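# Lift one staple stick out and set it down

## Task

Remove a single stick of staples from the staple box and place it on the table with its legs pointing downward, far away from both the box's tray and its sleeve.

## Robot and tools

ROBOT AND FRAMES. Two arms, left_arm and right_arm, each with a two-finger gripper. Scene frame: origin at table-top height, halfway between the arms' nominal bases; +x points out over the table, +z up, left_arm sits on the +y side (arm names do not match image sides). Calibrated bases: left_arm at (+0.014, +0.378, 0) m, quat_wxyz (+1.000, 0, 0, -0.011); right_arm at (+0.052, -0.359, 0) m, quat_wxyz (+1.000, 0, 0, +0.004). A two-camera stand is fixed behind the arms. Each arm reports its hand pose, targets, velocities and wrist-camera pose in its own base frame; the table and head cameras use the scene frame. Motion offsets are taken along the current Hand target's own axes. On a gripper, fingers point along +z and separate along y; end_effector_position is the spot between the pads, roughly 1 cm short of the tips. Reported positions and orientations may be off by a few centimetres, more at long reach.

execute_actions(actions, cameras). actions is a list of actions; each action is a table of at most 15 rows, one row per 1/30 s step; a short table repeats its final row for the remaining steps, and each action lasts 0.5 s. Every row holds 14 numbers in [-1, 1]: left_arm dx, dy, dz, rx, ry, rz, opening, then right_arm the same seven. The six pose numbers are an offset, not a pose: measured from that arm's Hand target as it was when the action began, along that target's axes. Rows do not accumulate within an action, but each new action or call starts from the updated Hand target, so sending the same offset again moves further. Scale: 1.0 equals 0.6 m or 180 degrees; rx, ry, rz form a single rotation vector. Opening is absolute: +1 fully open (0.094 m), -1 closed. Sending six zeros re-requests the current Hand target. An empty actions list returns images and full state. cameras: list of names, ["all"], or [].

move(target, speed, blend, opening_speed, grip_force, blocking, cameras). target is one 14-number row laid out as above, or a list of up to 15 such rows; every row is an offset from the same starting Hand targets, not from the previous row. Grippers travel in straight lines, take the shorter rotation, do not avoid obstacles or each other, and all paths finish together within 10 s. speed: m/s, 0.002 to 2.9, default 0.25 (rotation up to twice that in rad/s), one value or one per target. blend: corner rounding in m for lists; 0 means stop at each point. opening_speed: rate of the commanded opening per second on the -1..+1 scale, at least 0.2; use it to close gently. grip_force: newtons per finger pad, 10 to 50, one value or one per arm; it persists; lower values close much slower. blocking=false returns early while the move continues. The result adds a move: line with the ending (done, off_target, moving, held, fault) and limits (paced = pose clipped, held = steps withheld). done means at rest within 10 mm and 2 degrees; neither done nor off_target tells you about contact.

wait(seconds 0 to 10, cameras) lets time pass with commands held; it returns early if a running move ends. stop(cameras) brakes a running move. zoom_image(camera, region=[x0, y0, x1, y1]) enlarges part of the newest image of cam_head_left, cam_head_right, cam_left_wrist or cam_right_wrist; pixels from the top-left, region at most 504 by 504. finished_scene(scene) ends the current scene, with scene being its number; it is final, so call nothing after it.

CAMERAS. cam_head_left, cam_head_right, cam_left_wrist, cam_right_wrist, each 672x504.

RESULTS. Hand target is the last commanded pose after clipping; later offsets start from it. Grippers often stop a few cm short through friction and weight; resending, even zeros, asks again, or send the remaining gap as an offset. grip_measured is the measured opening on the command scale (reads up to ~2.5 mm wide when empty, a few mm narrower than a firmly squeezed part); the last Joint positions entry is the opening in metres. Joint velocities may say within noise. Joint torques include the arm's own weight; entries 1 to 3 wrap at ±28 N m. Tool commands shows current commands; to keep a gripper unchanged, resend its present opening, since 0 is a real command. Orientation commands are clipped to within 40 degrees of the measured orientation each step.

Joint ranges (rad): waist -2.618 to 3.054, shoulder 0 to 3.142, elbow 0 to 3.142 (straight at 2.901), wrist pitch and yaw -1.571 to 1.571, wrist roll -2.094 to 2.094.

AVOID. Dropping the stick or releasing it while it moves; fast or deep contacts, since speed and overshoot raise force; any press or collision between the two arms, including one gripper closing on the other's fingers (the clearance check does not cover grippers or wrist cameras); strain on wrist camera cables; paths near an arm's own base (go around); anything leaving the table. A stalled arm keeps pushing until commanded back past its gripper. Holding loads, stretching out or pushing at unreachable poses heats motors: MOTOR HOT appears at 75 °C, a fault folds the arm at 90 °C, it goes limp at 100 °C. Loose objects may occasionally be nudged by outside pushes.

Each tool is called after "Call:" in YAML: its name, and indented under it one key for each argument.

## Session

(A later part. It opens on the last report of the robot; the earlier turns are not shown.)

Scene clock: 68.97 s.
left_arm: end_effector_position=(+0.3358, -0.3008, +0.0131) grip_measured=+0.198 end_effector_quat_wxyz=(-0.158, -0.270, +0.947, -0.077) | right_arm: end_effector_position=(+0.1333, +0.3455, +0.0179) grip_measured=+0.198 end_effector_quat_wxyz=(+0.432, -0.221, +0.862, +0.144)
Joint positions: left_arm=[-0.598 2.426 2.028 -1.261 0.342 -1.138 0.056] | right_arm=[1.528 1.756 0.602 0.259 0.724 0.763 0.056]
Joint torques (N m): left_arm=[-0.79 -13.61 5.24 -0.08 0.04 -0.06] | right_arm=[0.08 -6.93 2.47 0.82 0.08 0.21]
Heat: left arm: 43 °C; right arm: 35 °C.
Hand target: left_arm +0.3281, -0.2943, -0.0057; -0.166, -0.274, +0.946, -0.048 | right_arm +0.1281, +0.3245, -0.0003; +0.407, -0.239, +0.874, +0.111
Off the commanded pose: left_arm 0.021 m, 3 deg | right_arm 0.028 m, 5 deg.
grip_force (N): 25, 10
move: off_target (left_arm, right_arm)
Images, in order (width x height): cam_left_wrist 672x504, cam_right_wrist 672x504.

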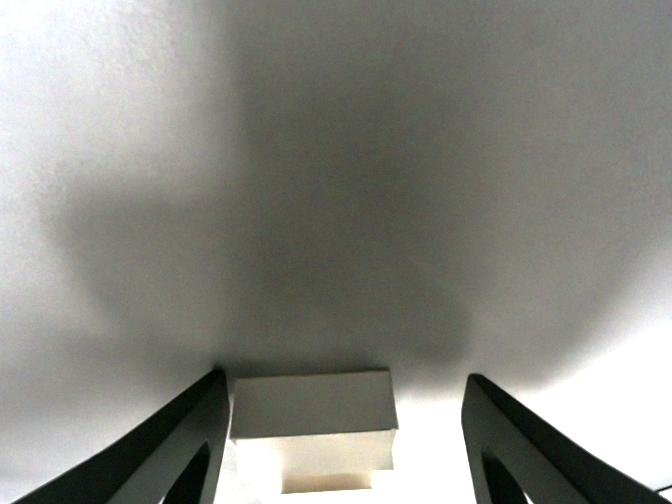

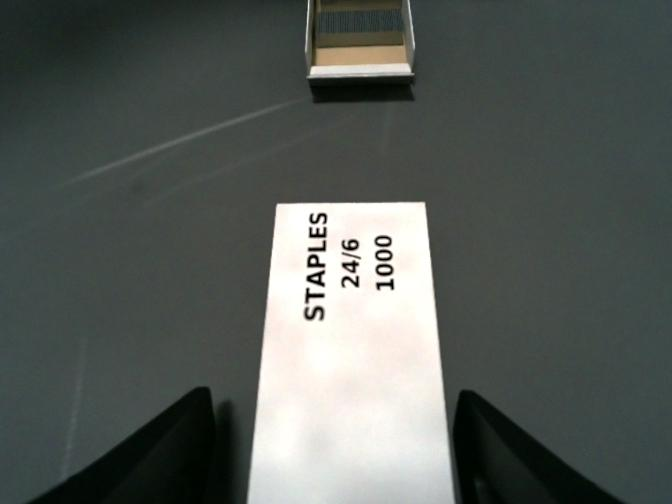

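Call:
move:
  target:
    - [0,0.006,0,0,0,0,0.6,0,0,0,0,0,0,0.5]
    - [0,0.006,-0.1167,0,0,0,0.6,0,0,-0.1,0,0,0,0.5]
    - [0.1325,-0.0055,-0.1925,-0.087,-0.0866,0.496,0.6,-0.128,0,-0.207,0,0,0,0.5]
  cameras: ["all"]
  blend: [0,0.02,0]
  speed: [0.05,0.1,0.25]

Scene clock: 76.43 s.
left_arm: end_effector_position=(+0.3036, -0.3207, +0.1124) grip_measured=+0.598 end_effector_quat_wxyz=(-0.013, +0.478, +0.878, -0.002) | right_arm: end_effector_position=(+0.0881, +0.2986, +0.1223) grip_measured=+0.498 end_effector_quat_wxyz=(+0.398, -0.252, +0.877, +0.096)
Joint positions: left_arm=[-0.81 2.326 2.294 -1.562 0.012 0.187 0.075] | right_arm=[1.691 1.356 0.835 -0.641 0.759 0.966 0.07]
Joint torques (N m): left_arm=[-0.35 -19.85 6.04 -0.06 -0.06 0.16] | right_arm=[0.47 -6.09 9.58 0.99 0.58 0.14]
Heat: left arm: 43 °C; right arm: 35 °C.
Hand target: left_arm +0.3002, -0.3160, +0.1301; +0.000, +0.484, +0.875, +0.000 | right_arm +0.0887, +0.3014, +0.1385; +0.407, -0.239, +0.874, +0.111
Off the commanded pose: left_arm 0.019 m, 2 deg | right_arm 0.016 m, 3 deg.
grip_force (N): 25, 10
move: off_target (left_arm, right_arm)

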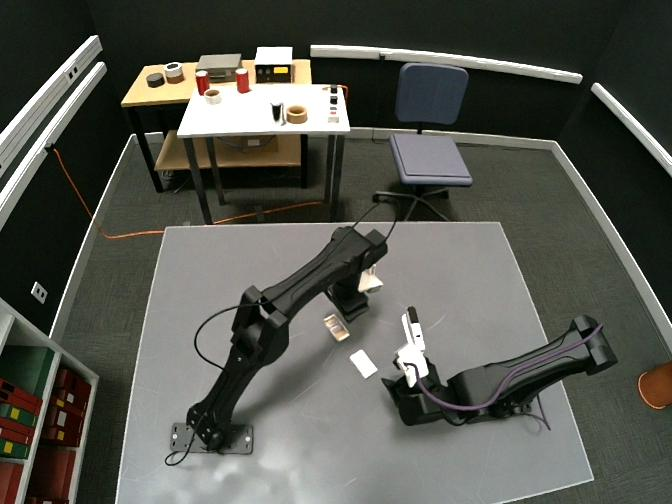

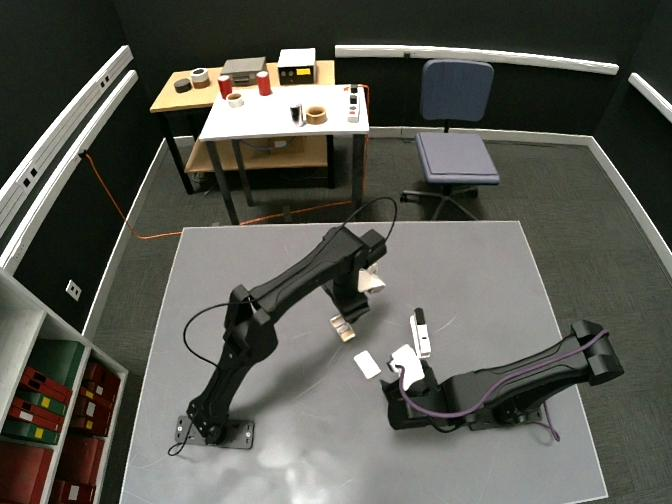

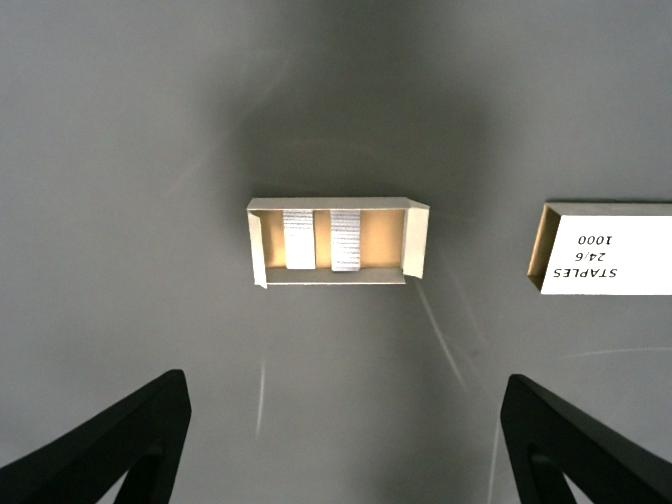

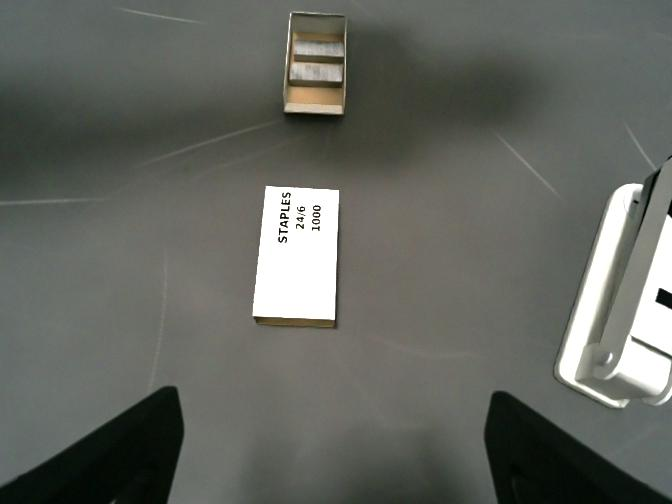

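Call:
zoom_image:
  camera: "cam_left_wrist"
  region: [230, 180, 450, 300]

Call:
zoom_image:
  camera: "cam_left_wrist"
  region: [440, 350, 640, 504]

Scaled by 2.291 from the camera's 672x504 image, which has a finer 960x720 frame.

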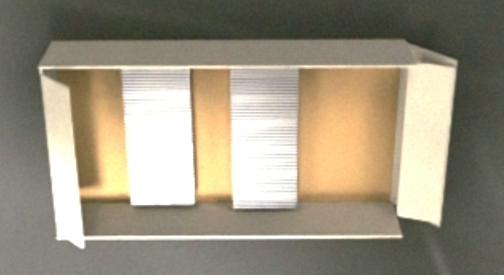

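Scaled by 2.520 from the camera's 672x504 image, which has a finer 960x720 frame.

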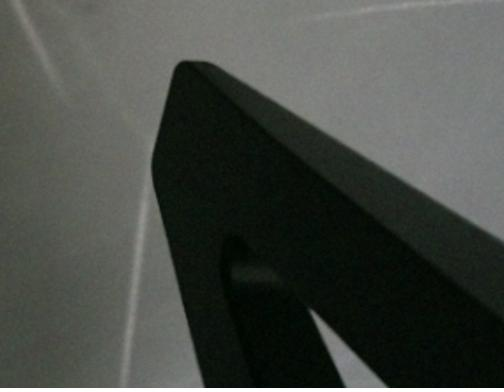

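Call:
move:
  target: [0.0117,-0.0025,0.0833,0,0,0,-0.728,0,0,0,0,0,0,0.5]
  cameras: ["cam_left_wrist"]
  speed: 0.12
  grip_force: [50,50]

Scene clock: 81.07 s.
left_arm: end_effector_position=(+0.2934, -0.3099, +0.0666) grip_measured=-0.726 end_effector_quat_wxyz=(-0.023, +0.478, +0.878, +0.001) | right_arm: end_effector_position=(+0.0881, +0.2986, +0.1223) grip_measured=+0.498 end_effector_quat_wxyz=(+0.397, -0.252, +0.877, +0.096)
Joint positions: left_arm=[-0.81 2.251 1.983 -1.348 0.012 0.187 0.013] | right_arm=[1.691 1.356 0.835 -0.641 0.759 0.966 0.07]
Joint torques (N m): left_arm=[-0.23 -19.37 5.37 0.27 -0.08 0.12] | right_arm=[0.46 -6.09 9.58 0.98 0.58 0.14]
Motor temperatures (°C): left_arm=[25 40 42 35 25 25 29] | right_arm=[27 34 36 31 28 27 26]
Heat: left arm: 42 °C; right arm: 36 °C.
Hand target: left_arm +0.2950, -0.3108, +0.0800; -0.001, +0.484, +0.875, +0.000 | right_arm +0.0887, +0.3014, +0.1385; +0.407, -0.239, +0.874, +0.111
Off the commanded pose: left_arm 0.014 m, 3 deg | right_arm 0.016 m, 3 deg.
move: off_target (left_arm, right_arm)
Images, in order (width x height): cam_left_wrist 672x504.

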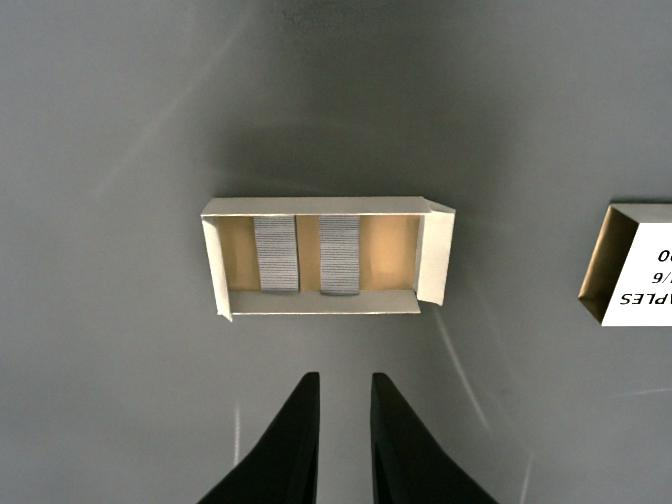

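Call:
zoom_image:
  camera: "cam_left_wrist"
  region: [250, 180, 450, 420]

Scaled by 2.100 from the camera's 672x504 image, which has a finer 960x720 frame.

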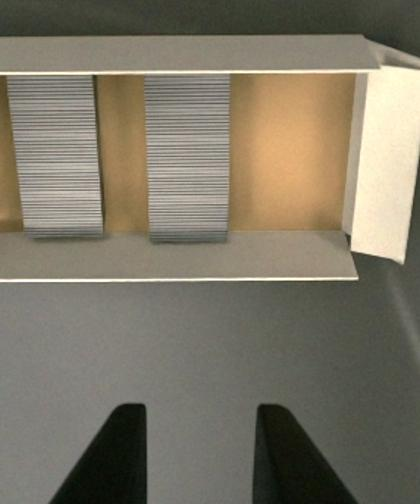

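Call:
move:
  target: [-0.0117,0.0025,0.058,0,0,0,-0.65,0,0,0,0,0,0,0.5]
  cameras: ["cam_left_wrist"]
  speed: 0.1

Call:
zoom_image:
  camera: "cam_left_wrist"
  region: [230, 220, 450, 440]

Scene clock: 83.27 s.
left_arm: end_effector_position=(+0.3002, -0.3170, +0.0492) grip_measured=-0.652 end_effector_quat_wxyz=(-0.002, +0.478, +0.878, -0.006) | right_arm: end_effector_position=(+0.0881, +0.2986, +0.1223) grip_measured=+0.498 end_effector_quat_wxyz=(+0.397, -0.252, +0.877, +0.096)
Joint positions: left_arm=[-0.81 2.251 1.915 -1.236 0.012 0.188 0.016] | right_arm=[1.691 1.356 0.835 -0.641 0.759 0.966 0.07]
Joint torques (N m): left_arm=[-0.39 -15.13 5.59 0.29 -0.1 0.17] | right_arm=[0.46 -6.11 9.58 0.98 0.58 0.14]
Heat: left arm: 42 °C; right arm: 36 °C.
Hand target: left_arm +0.3000, -0.3160, +0.0452; -0.001, +0.484, +0.875, +0.000 | right_arm +0.0887, +0.3014, +0.1385; +0.407, -0.239, +0.874, +0.111
Off the commanded pose: left_arm 0.004 m, 1 deg | right_arm 0.016 m, 3 deg.
move: off_target (right_arm)
Images, in order (width x height): cam_left_wrist 672x504.

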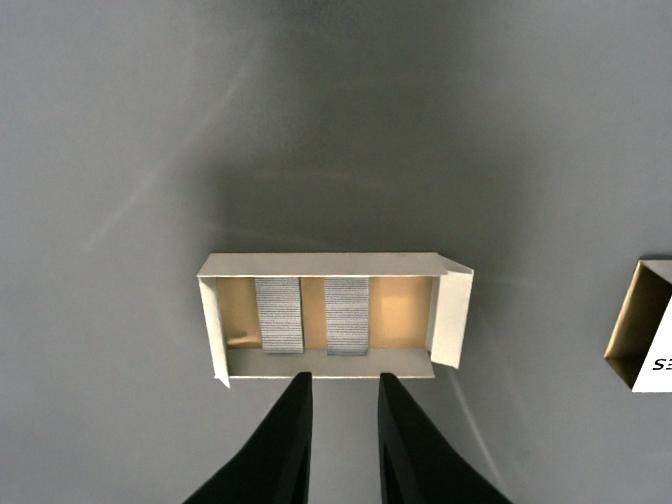

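Scaled by 2.291 from the camera's 672x504 image, which has a finer 960x720 frame.

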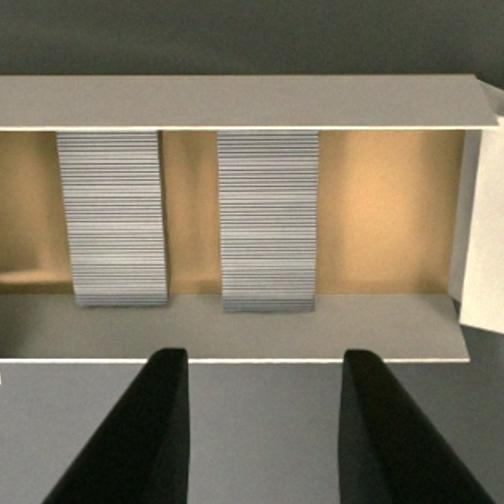

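Call:
move:
  target: [0.009,-0.0017,0.036,0,0,0,-0.65,0,0,0,0,0,0,0.5]
  cameras: ["cam_left_wrist"]
  speed: 0.1

Call:
zoom_image:
  camera: "cam_left_wrist"
  region: [230, 220, 450, 440]

Scene clock: 84.90 s.
left_arm: end_effector_position=(+0.2960, -0.3126, +0.0238) grip_measured=-0.652 end_effector_quat_wxyz=(-0.007, +0.478, +0.878, -0.004) | right_arm: end_effector_position=(+0.0881, +0.2986, +0.1223) grip_measured=+0.498 end_effector_quat_wxyz=(+0.397, -0.252, +0.877, +0.096)
Joint positions: left_arm=[-0.81 2.251 1.813 -1.144 0.012 0.188 0.016] | right_arm=[1.691 1.356 0.835 -0.641 0.759 0.966 0.07]
Joint torques (N m): left_arm=[-0.21 -16.12 5.38 0.36 -0.02 0.12] | right_arm=[0.47 -6.11 9.57 0.98 0.58 0.14]
Heat: left arm: 42 °C; right arm: 36 °C.
Hand target: left_arm +0.2962, -0.3119, +0.0236; -0.001, +0.484, +0.875, +0.000 | right_arm +0.0887, +0.3014, +0.1385; +0.407, -0.239, +0.874, +0.111
Off the commanded pose: left_arm 0.001 m, 1 deg | right_arm 0.016 m, 3 deg.
move: off_target (right_arm)
Images, in order (width x height): cam_left_wrist 672x504.

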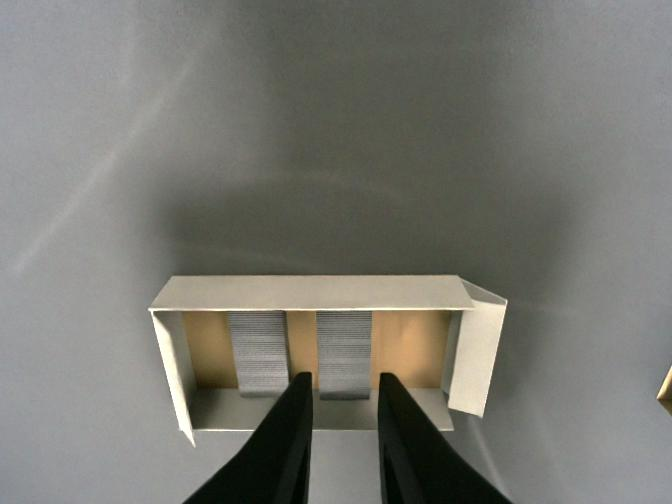

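Scaled by 2.291 from the camera's 672x504 image, which has a finer 960x720 frame.

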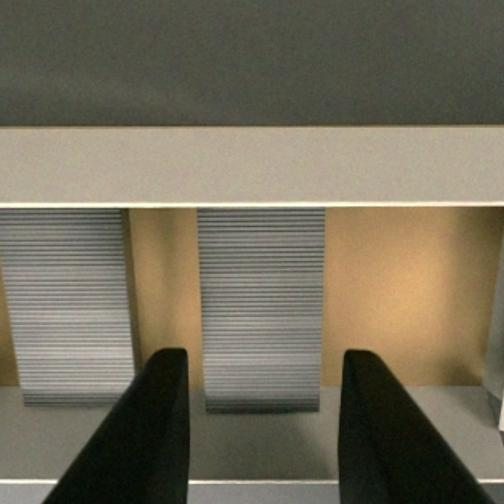

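Call:
move:
  target: [0,0,0.018,0,0,0,-0.65,0,0,0,0,0,0,0.5]
  cameras: ["cam_left_wrist"]
  speed: 0.05

Call:
zoom_image:
  camera: "cam_left_wrist"
  region: [230, 280, 450, 500]

Scene clock: 86.57 s.
left_arm: end_effector_position=(+0.2969, -0.3135, +0.0172) grip_measured=-0.652 end_effector_quat_wxyz=(-0.002, +0.478, +0.878, -0.006) | right_arm: end_effector_position=(+0.0881, +0.2986, +0.1223) grip_measured=+0.498 end_effector_quat_wxyz=(+0.397, -0.252, +0.877, +0.096)
Joint positions: left_arm=[-0.81 2.251 1.786 -1.106 0.012 0.188 0.016] | right_arm=[1.691 1.356 0.835 -0.641 0.759 0.966 0.07]
Joint torques (N m): left_arm=[-0.31 -14.89 5.33 0.35 -0.1 0.17] | right_arm=[0.47 -6.09 9.58 0.98 0.58 0.13]
Heat: left arm: 42 °C; right arm: 37 °C.
Hand target: left_arm +0.2963, -0.3119, +0.0128; +0.000, +0.484, +0.875, +0.000 | right_arm +0.0887, +0.3014, +0.1385; +0.407, -0.239, +0.874, +0.111
Off the commanded pose: left_arm 0.005 m, 1 deg | right_arm 0.016 m, 3 deg.
move: off_target (right_arm)
Images, in order (width x height): cam_left_wrist 672x504.

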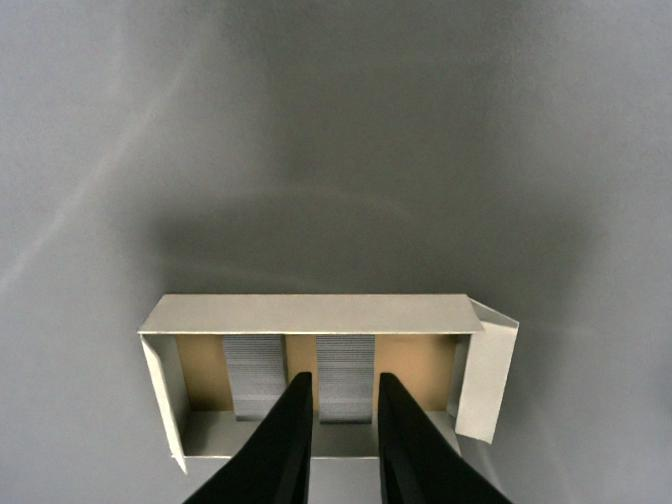

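Scaled by 2.291 from the camera's 672x504 image, which has a finer 960x720 frame.

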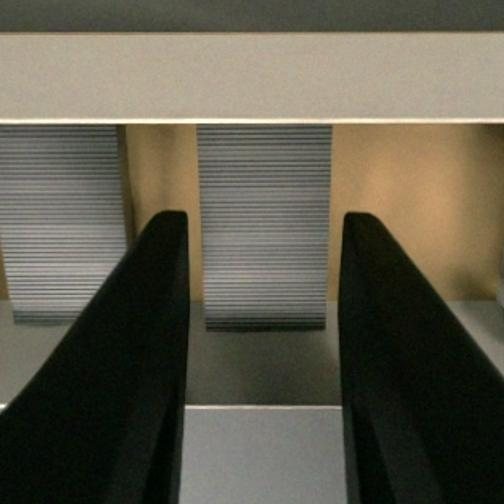

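Call:
move:
  target: [0,0,0.0075,0,0,0,-0.65,0,0,0,0,0,0,0.5]
  cameras: ["cam_left_wrist"]
  speed: 0.05

Call:
zoom_image:
  camera: "cam_left_wrist"
  region: [230, 280, 450, 500]

Scene clock: 87.67 s.
left_arm: end_effector_position=(+0.2971, -0.3138, +0.0145) grip_measured=-0.652 end_effector_quat_wxyz=(+0.000, +0.478, +0.878, -0.006) | right_arm: end_effector_position=(+0.0881, +0.2986, +0.1223) grip_measured=+0.498 end_effector_quat_wxyz=(+0.397, -0.252, +0.877, +0.096)
Joint positions: left_arm=[-0.81 2.251 1.775 -1.091 0.012 0.188 0.016] | right_arm=[1.691 1.356 0.835 -0.641 0.759 0.966 0.07]
Joint torques (N m): left_arm=[-0.17 -14.56 5.7 0.36 -0.11 0.13] | right_arm=[0.46 -6.08 9.58 0.98 0.58 0.14]
Heat: left arm: 42 °C; right arm: 37 °C.
Hand target: left_arm +0.2962, -0.3119, +0.0083; -0.001, +0.484, +0.875, +0.000 | right_arm +0.0887, +0.3014, +0.1385; +0.407, -0.239, +0.874, +0.111
Off the commanded pose: left_arm 0.007 m, 1 deg | right_arm 0.016 m, 3 deg.
move: off_target (right_arm)
Images, in order (width x height): cam_left_wrist 672x504.

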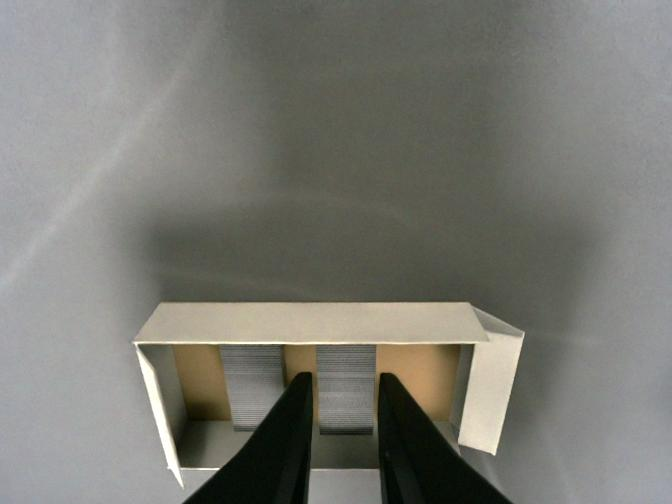

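Scaled by 2.291 from the camera's 672x504 image, which has a finer 960x720 frame.

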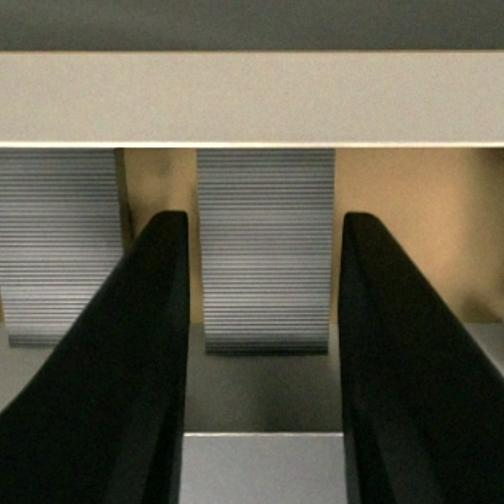

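Call:
move:
  target:
    - [0,0,0.005,0,0,0,-0.65,0,0,0,0,0,0,0.5]
    - [0,0,0.005,0,0,0,-0.85,0,0,0,0,0,0,0.5]
  cameras: ["cam_left_wrist"]
  speed: 0.05
  grip_force: [20,50]

Call:
zoom_image:
  camera: "cam_left_wrist"
  region: [230, 280, 450, 500]

Scene clock: 89.20 s.
left_arm: end_effector_position=(+0.2974, -0.3141, +0.0127) grip_measured=-0.721 end_effector_quat_wxyz=(+0.002, +0.478, +0.878, -0.007) | right_arm: end_effector_position=(+0.0881, +0.2986, +0.1223) grip_measured=+0.498 end_effector_quat_wxyz=(+0.397, -0.252, +0.877, +0.096)
Joint positions: left_arm=[-0.81 2.251 1.768 -1.08 0.012 0.188 0.013] | right_arm=[1.691 1.356 0.835 -0.641 0.759 0.966 0.07]
Joint torques (N m): left_arm=[-0.23 -14.45 5.24 0.37 -0.13 0.13] | right_arm=[0.47 -6.12 9.59 0.97 0.58 0.14]
Heat: left arm: 42 °C; right arm: 37 °C.
Hand target: left_arm +0.2963, -0.3119, +0.0053; +0.000, +0.484, +0.875, +0.000 | right_arm +0.0887, +0.3014, +0.1385; +0.407, -0.239, +0.874, +0.111
Off the commanded pose: left_arm 0.008 m, 1 deg | right_arm 0.016 m, 3 deg.
grip_force (N): 20, 50
move: off_target (right_arm)
Images, in order (width x height): cam_left_wrist 672x504.

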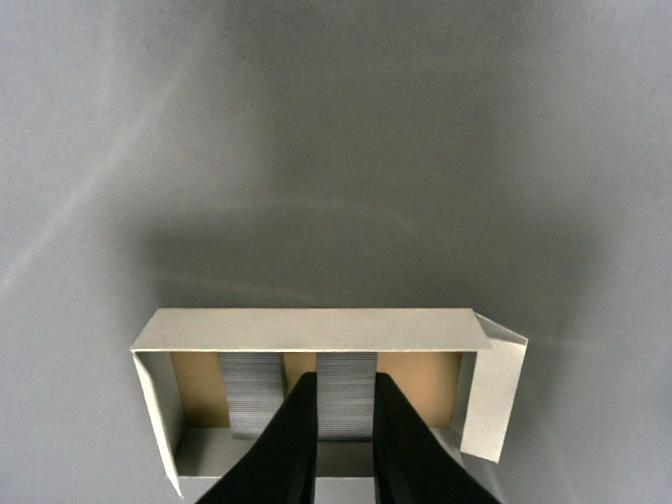

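Scaled by 2.291 from the camera's 672x504 image, which has a finer 960x720 frame.

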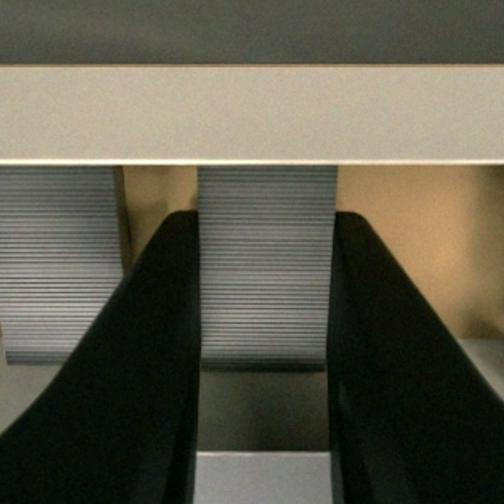

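Call:
move:
  target: [0,0,-0.12,0,0,0,-0.85,0,0,0,0,0,0,0.5]
  cameras: ["cam_left_wrist"]
  speed: 0.1

Scene clock: 90.90 s.
left_arm: end_effector_position=(+0.2919, -0.3082, +0.0543) grip_measured=-0.721 end_effector_quat_wxyz=(-0.026, +0.478, +0.878, +0.002) | right_arm: end_effector_position=(+0.0881, +0.2986, +0.1223) grip_measured=+0.498 end_effector_quat_wxyz=(+0.397, -0.252, +0.877, +0.096)
Joint positions: left_arm=[-0.81 2.251 1.934 -1.305 0.012 0.188 0.013] | right_arm=[1.691 1.356 0.835 -0.641 0.759 0.966 0.07]
Joint torques (N m): left_arm=[-0.17 -18.71 9.18 -0.14 -0.11 0.14] | right_arm=[0.46 -6.11 9.57 0.98 0.58 0.14]
Heat: left arm: 43 °C; right arm: 37 °C.
Hand target: left_arm +0.2963, -0.3119, +0.0773; -0.001, +0.484, +0.875, +0.000 | right_arm +0.0887, +0.3014, +0.1385; +0.407, -0.239, +0.874, +0.111
Off the commanded pose: left_arm 0.024 m, 3 deg | right_arm 0.016 m, 3 deg.
grip_force (N): 20, 50
move: off_target (left_arm, right_arm)
Images, in order (width x height): cam_left_wrist 672x504.

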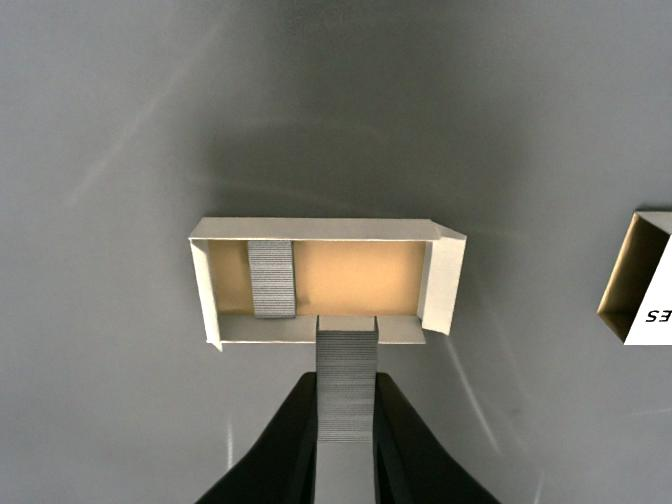

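Call:
move:
  target: [0.236,0.194,0,0,0,0,-0.85,0,0,0,0,0,0,0.5]
  cameras: ["cam_left_wrist"]
  speed: 0.2

Scene clock: 92.90 s.
left_arm: end_effector_position=(+0.3205, -0.1282, +0.0694) grip_measured=-0.721 end_effector_quat_wxyz=(-0.018, +0.477, +0.878, -0.001) | right_arm: end_effector_position=(+0.0881, +0.2986, +0.1223) grip_measured=+0.498 end_effector_quat_wxyz=(+0.397, -0.252, +0.877, +0.096)
Joint positions: left_arm=[-0.385 1.907 1.475 -1.176 -0.002 0.611 0.013] | right_arm=[1.691 1.356 0.835 -0.641 0.759 0.966 0.07]
Joint torques (N m): left_arm=[-0.28 -15.1 5.22 0.24 0.03 0.15] | right_arm=[0.47 -6.09 9.58 0.98 0.57 0.14]
Heat: left arm: 42 °C; right arm: 37 °C.
Hand target: left_arm +0.3198, -0.1301, +0.0773; -0.001, +0.484, +0.875, +0.000 | right_arm +0.0887, +0.3014, +0.1385; +0.407, -0.239, +0.874, +0.111
Off the commanded pose: left_arm 0.008 m, 2 deg | right_arm 0.016 m, 3 deg.
grip_force (N): 20, 50
move: off_target (right_arm)
Images, in order (width x height): cam_left_wrist 672x504.

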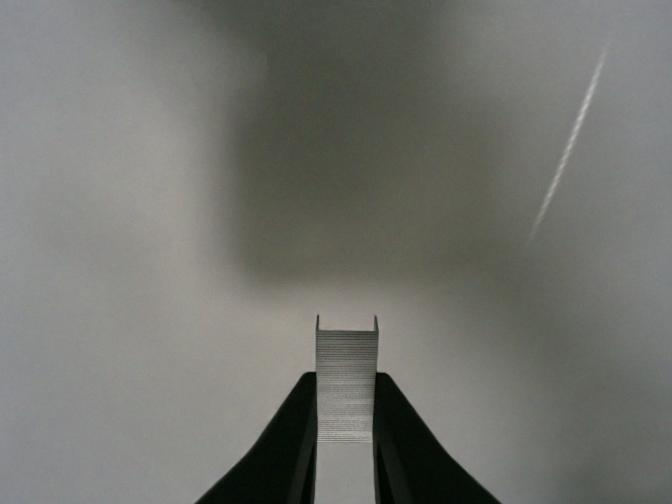

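Call:
move:
  target: [0,0,0.087,0,0,0,-0.85,0,0,0,0,0,0,0.5]
  cameras: ["cam_left_wrist"]
  speed: 0.1

Scene clock: 94.27 s.
left_arm: end_effector_position=(+0.3232, -0.1293, +0.0339) grip_measured=-0.721 end_effector_quat_wxyz=(+0.007, +0.478, +0.878, +0.002) | right_arm: end_effector_position=(+0.0881, +0.2986, +0.1223) grip_measured=+0.498 end_effector_quat_wxyz=(+0.397, -0.252, +0.877, +0.096)
Joint positions: left_arm=[-0.385 1.906 1.328 -0.979 -0.002 0.612 0.013] | right_arm=[1.691 1.356 0.835 -0.641 0.759 0.966 0.07]
Joint torques (N m): left_arm=[-0.31 -9.94 5.31 0.32 0.03 0.13] | right_arm=[0.46 -6.08 9.58 0.98 0.58 0.14]
Heat: left arm: 42 °C; right arm: 37 °C.
Hand target: left_arm +0.3198, -0.1301, +0.0251; -0.001, +0.484, +0.875, +0.000 | right_arm +0.0887, +0.3014, +0.1385; +0.407, -0.239, +0.874, +0.111
Off the commanded pose: left_arm 0.010 m, 1 deg | right_arm 0.016 m, 3 deg.
grip_force (N): 20, 50
move: off_target (right_arm)
Images, in order (width x height): cam_left_wrist 672x504.

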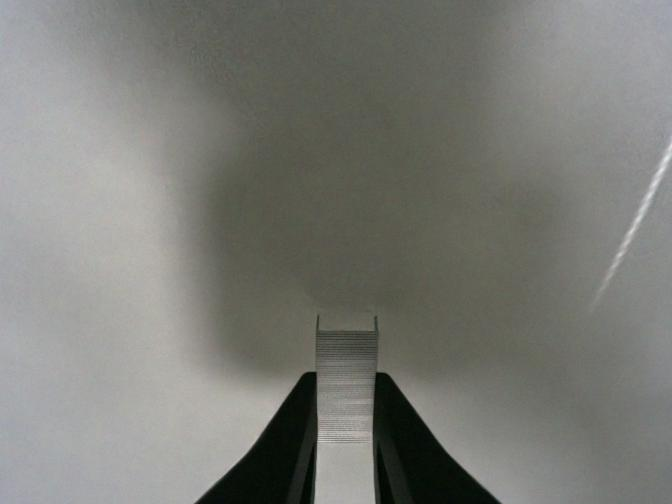

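Call:
move:
  target: [0,0,0.027,0,0,0,-0.85,0,0,0,0,0,0,0.5]
  cameras: []
  speed: 0.06

Call:
move:
  target: [0,0,0.006,0,0,0,-0.85,0,0,0,0,0,0,0.5]
  cameras: ["cam_left_wrist"]
  speed: 0.04

Scene clock: 95.53 s.
left_arm: end_effector_position=(+0.3249, -0.1300, +0.0227) grip_measured=-0.721 end_effector_quat_wxyz=(+0.014, +0.478, +0.878, +0.003) | right_arm: end_effector_position=(+0.0881, +0.2986, +0.1223) grip_measured=+0.498 end_effector_quat_wxyz=(+0.397, -0.252, +0.877, +0.096)
Joint positions: left_arm=[-0.385 1.914 1.291 -0.919 -0.002 0.612 0.013] | right_arm=[1.691 1.356 0.835 -0.641 0.759 0.966 0.07]
Joint torques (N m): left_arm=[-0.5 -8.49 5.14 0.38 0.05 0.13] | right_arm=[0.47 -6.11 9.57 0.98 0.58 0.14]
Heat: left arm: 42 °C; right arm: 37 °C.
Hand target: left_arm +0.3198, -0.1301, +0.0090; +0.000, +0.484, +0.875, +0.000 | right_arm +0.0887, +0.3014, +0.1385; +0.407, -0.239, +0.874, +0.111
Off the commanded pose: left_arm 0.015 m, 2 deg | right_arm 0.016 m, 3 deg.
grip_force (N): 20, 50
move: off_target (left_arm, right_arm)
No camera images: "cameras" was empty.

Scene clock: 96.33 s.
left_arm: end_effector_position=(+0.3255, -0.1303, +0.0210) grip_measured=-0.721 end_effector_quat_wxyz=(+0.017, +0.478, +0.878, +0.003) | right_arm: end_effector_position=(+0.0881, +0.2986, +0.1223) grip_measured=+0.498 end_effector_quat_wxyz=(+0.397, -0.252, +0.877, +0.096)
Joint positions: left_arm=[-0.385 1.914 1.284 -0.907 -0.002 0.612 0.013] | right_arm=[1.691 1.356 0.835 -0.641 0.759 0.966 0.07]
Joint torques (N m): left_arm=[-0.25 -8.23 5.38 0.41 -0.01 0.11] | right_arm=[0.47 -6.09 9.57 0.98 0.58 0.14]
Heat: left arm: 42 °C; right arm: 37 °C.
Hand target: left_arm +0.3198, -0.1301, +0.0054; +0.000, +0.484, +0.875, +0.000 | right_arm +0.0887, +0.3014, +0.1385; +0.407, -0.239, +0.874, +0.111
Off the commanded pose: left_arm 0.017 m, 2 deg | right_arm 0.016 m, 3 deg.
grip_force (N): 20, 50
move: off_target (left_arm, right_arm)
Images, in order (width x height): cam_left_wrist 672x504.

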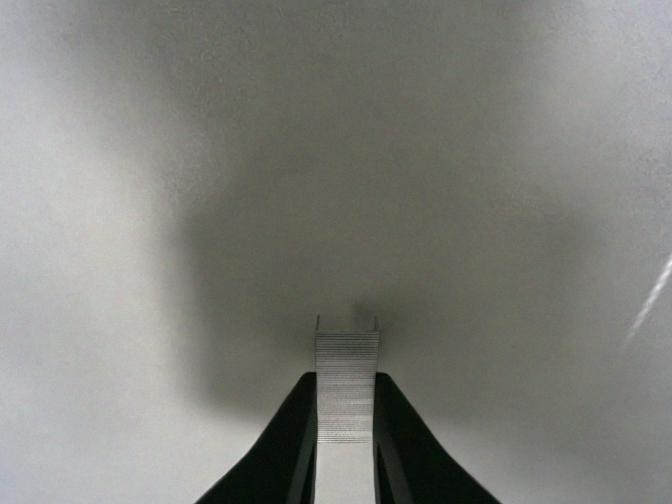

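Call:
move:
  target: [-0.006,0,0.01,0,0,0,-0.85,0,0,0,0,0,0,0.5]
  cameras: ["cam_left_wrist"]
  speed: 0.04

Scene clock: 97.33 s.
left_arm: end_effector_position=(+0.3268, -0.1325, +0.0130) grip_measured=-0.721 end_effector_quat_wxyz=(+0.014, +0.480, +0.877, +0.003) | right_arm: end_effector_position=(+0.0881, +0.2986, +0.1223) grip_measured=+0.498 end_effector_quat_wxyz=(+0.397, -0.252, +0.877, +0.096)
Joint positions: left_arm=[-0.389 1.938 1.284 -0.888 -0.002 0.612 0.013] | right_arm=[1.691 1.356 0.835 -0.641 0.759 0.966 0.07]
Joint torques (N m): left_arm=[-0.57 -8.8 5.22 0.36 0.07 0.06] | right_arm=[0.46 -6.11 9.57 0.98 0.58 0.14]
Heat: left arm: 42 °C; right arm: 38 °C.
Hand target: left_arm +0.3217, -0.1333, -0.0006; +0.000, +0.485, +0.875, +0.000 | right_arm +0.0887, +0.3014, +0.1385; +0.407, -0.239, +0.874, +0.111
Off the commanded pose: left_arm 0.015 m, 2 deg | right_arm 0.016 m, 3 deg.
grip_force (N): 20, 50
move: off_target (left_arm, right_arm)
Images, in order (width x height): cam_left_wrist 672x504.

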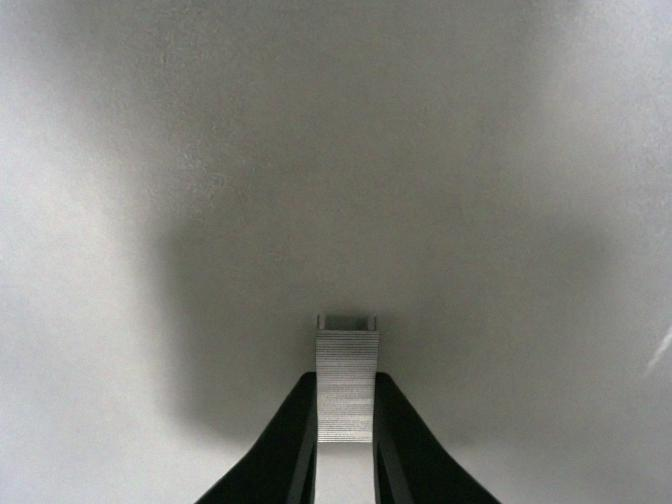

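Call:
move:
  target: [-0.001,0,0.005,0,0,0,-0.85,0,0,0,0,0,0,0.5]
  cameras: ["cam_left_wrist"]
  speed: 0.04

Call:
zoom_image:
  camera: "cam_left_wrist"
  region: [270, 290, 420, 470]

Scene clock: 98.30 s.
left_arm: end_effector_position=(+0.3285, -0.1332, +0.0115) grip_measured=-0.721 end_effector_quat_wxyz=(+0.016, +0.480, +0.877, +0.003) | right_arm: end_effector_position=(+0.0881, +0.2986, +0.1223) grip_measured=+0.498 end_effector_quat_wxyz=(+0.397, -0.252, +0.877, +0.096)
Joint positions: left_arm=[-0.389 1.943 1.284 -0.879 -0.002 0.612 0.013] | right_arm=[1.691 1.356 0.835 -0.641 0.759 0.966 0.07]
Joint torques (N m): left_arm=[-0.64 -8.64 4.97 0.35 0.06 0.08] | right_arm=[0.46 -6.12 9.59 0.98 0.58 0.14]
Heat: left arm: 42 °C; right arm: 38 °C.
Hand target: left_arm +0.3220, -0.1338, -0.0037; +0.000, +0.485, +0.875, +0.000 | right_arm +0.0887, +0.3014, +0.1385; +0.407, -0.239, +0.874, +0.111
Off the commanded pose: left_arm 0.016 m, 2 deg | right_arm 0.016 m, 3 deg.
grip_force (N): 20, 50
move: off_target (left_arm, right_arm)
Images, in order (width x height): cam_left_wrist 672x504.

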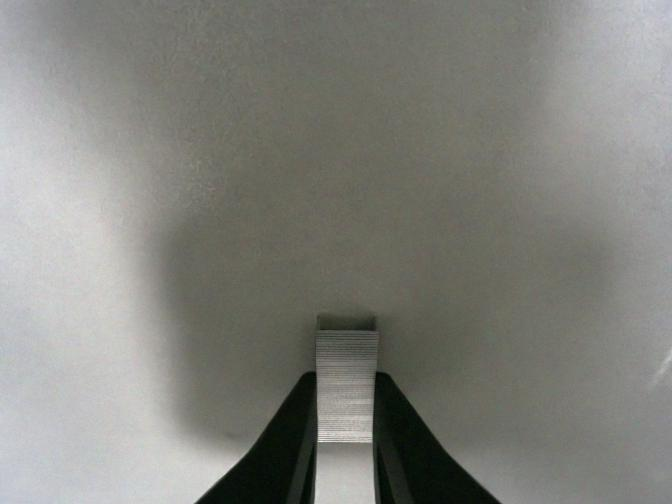

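Scaled by 2.800 from the camera's 672x504 image, which has a finer 960x720 frame.

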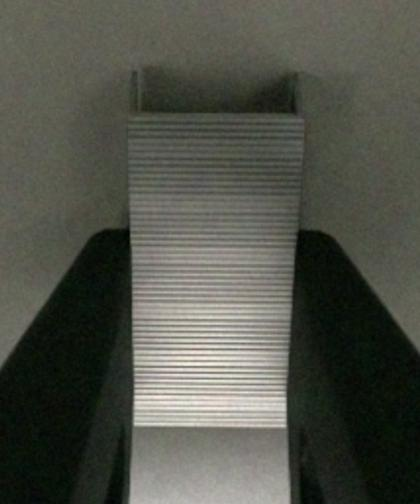

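Call:
move:
  target:
    - [0,0,0,0,0,0,-0.5,0,0,0,0,0,0,0.5]
  cameras: ["cam_left_wrist"]
  opening_speed: 0.2

Call:
move:
  target:
    - [0,0,-0.1,0,0,0,-0.5,0,0,0,0,0,0,0.5]
  cameras: ["all"]
  speed: 0.1

Scene clock: 100.47 s.
left_arm: end_effector_position=(+0.3287, -0.1333, +0.0115) grip_measured=-0.502 end_effector_quat_wxyz=(+0.017, +0.480, +0.877, +0.003) | right_arm: end_effector_position=(+0.0881, +0.2986, +0.1223) grip_measured=+0.498 end_effector_quat_wxyz=(+0.397, -0.252, +0.877, +0.096)
Joint positions: left_arm=[-0.389 1.943 1.284 -0.878 -0.002 0.612 0.023] | right_arm=[1.691 1.356 0.835 -0.641 0.759 0.966 0.07]
Joint torques (N m): left_arm=[-0.4 -8.64 4.98 0.37 0.06 0] | right_arm=[0.46 -6.09 9.57 0.98 0.58 0.14]
Heat: left arm: 42 °C; right arm: 38 °C.
Hand target: left_arm +0.3220, -0.1338, -0.0037; +0.000, +0.485, +0.875, +0.000 | right_arm +0.0887, +0.3014, +0.1385; +0.407, -0.239, +0.874, +0.111
Off the commanded pose: left_arm 0.017 m, 2 deg | right_arm 0.016 m, 3 deg.
grip_force (N): 20, 50
move: off_target (left_arm, right_arm)
Images, in order (width x height): cam_left_wrist 672x504.

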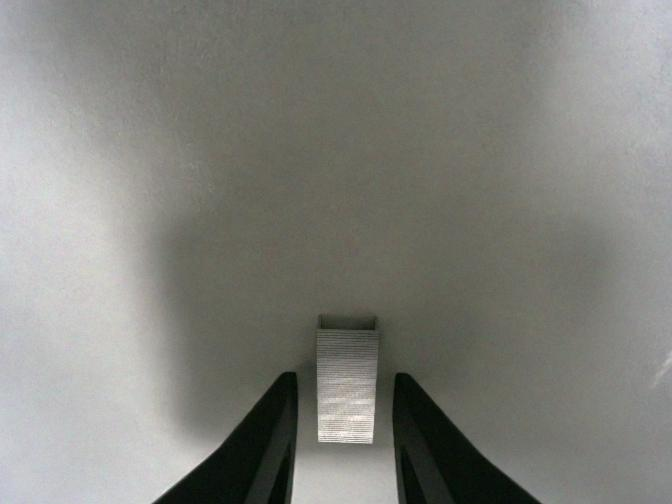

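Scene clock: 101.83 s.
left_arm: end_effector_position=(+0.3170, -0.1285, +0.0392) grip_measured=-0.502 end_effector_quat_wxyz=(-0.022, +0.480, +0.877, -0.001) | right_arm: end_effector_position=(+0.0881, +0.2986, +0.1223) grip_measured=+0.498 end_effector_quat_wxyz=(+0.397, -0.252, +0.877, +0.096)
Joint positions: left_arm=[-0.389 1.929 1.382 -1.066 -0.002 0.612 0.023] | right_arm=[1.691 1.356 0.835 -0.641 0.759 0.966 0.07]
Joint torques (N m): left_arm=[-0.65 -14.49 8.76 -0.1 0.07 0.07] | right_arm=[0.47 -6.08 9.58 0.98 0.58 0.14]
Heat: left arm: 42 °C; right arm: 38 °C.
Hand target: left_arm +0.3221, -0.1338, +0.0564; +0.000, +0.485, +0.875, +0.000 | right_arm +0.0887, +0.3014, +0.1385; +0.407, -0.239, +0.874, +0.111
Off the commanded pose: left_arm 0.019 m, 2 deg | right_arm 0.016 m, 3 deg.
grip_force (N): 20, 50
move: off_target (left_arm, right_arm)

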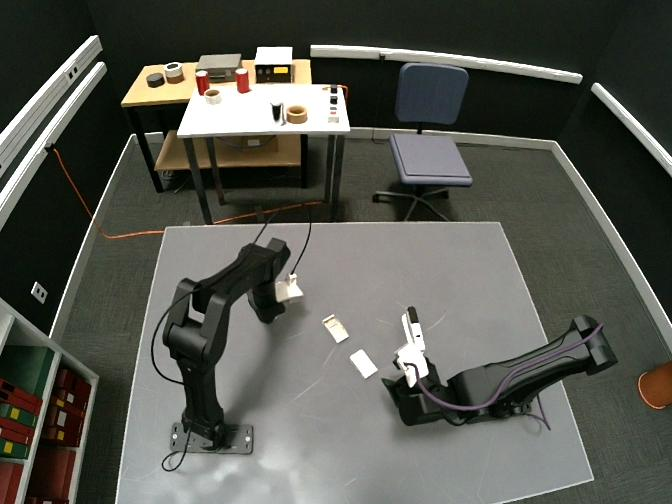

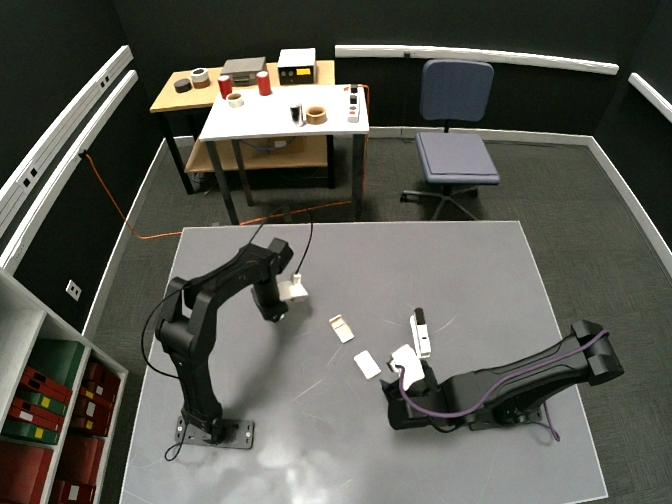

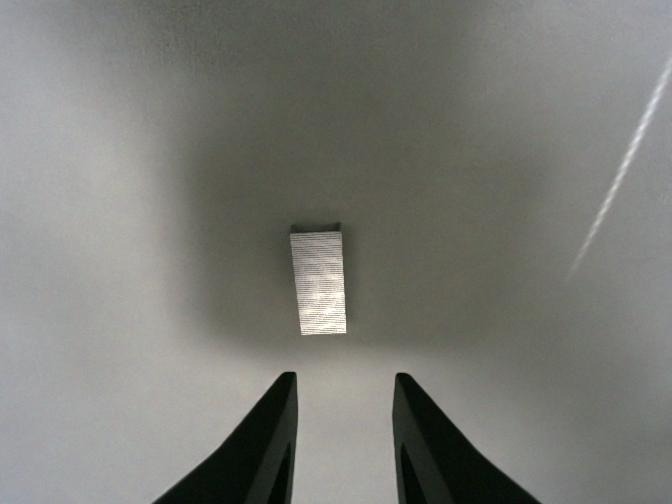

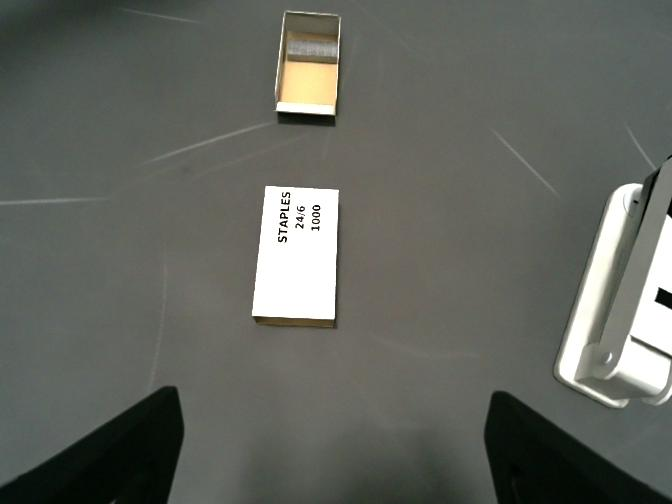

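Call:
finished_scene:
  scene: 1

The scene is finished: the task was done.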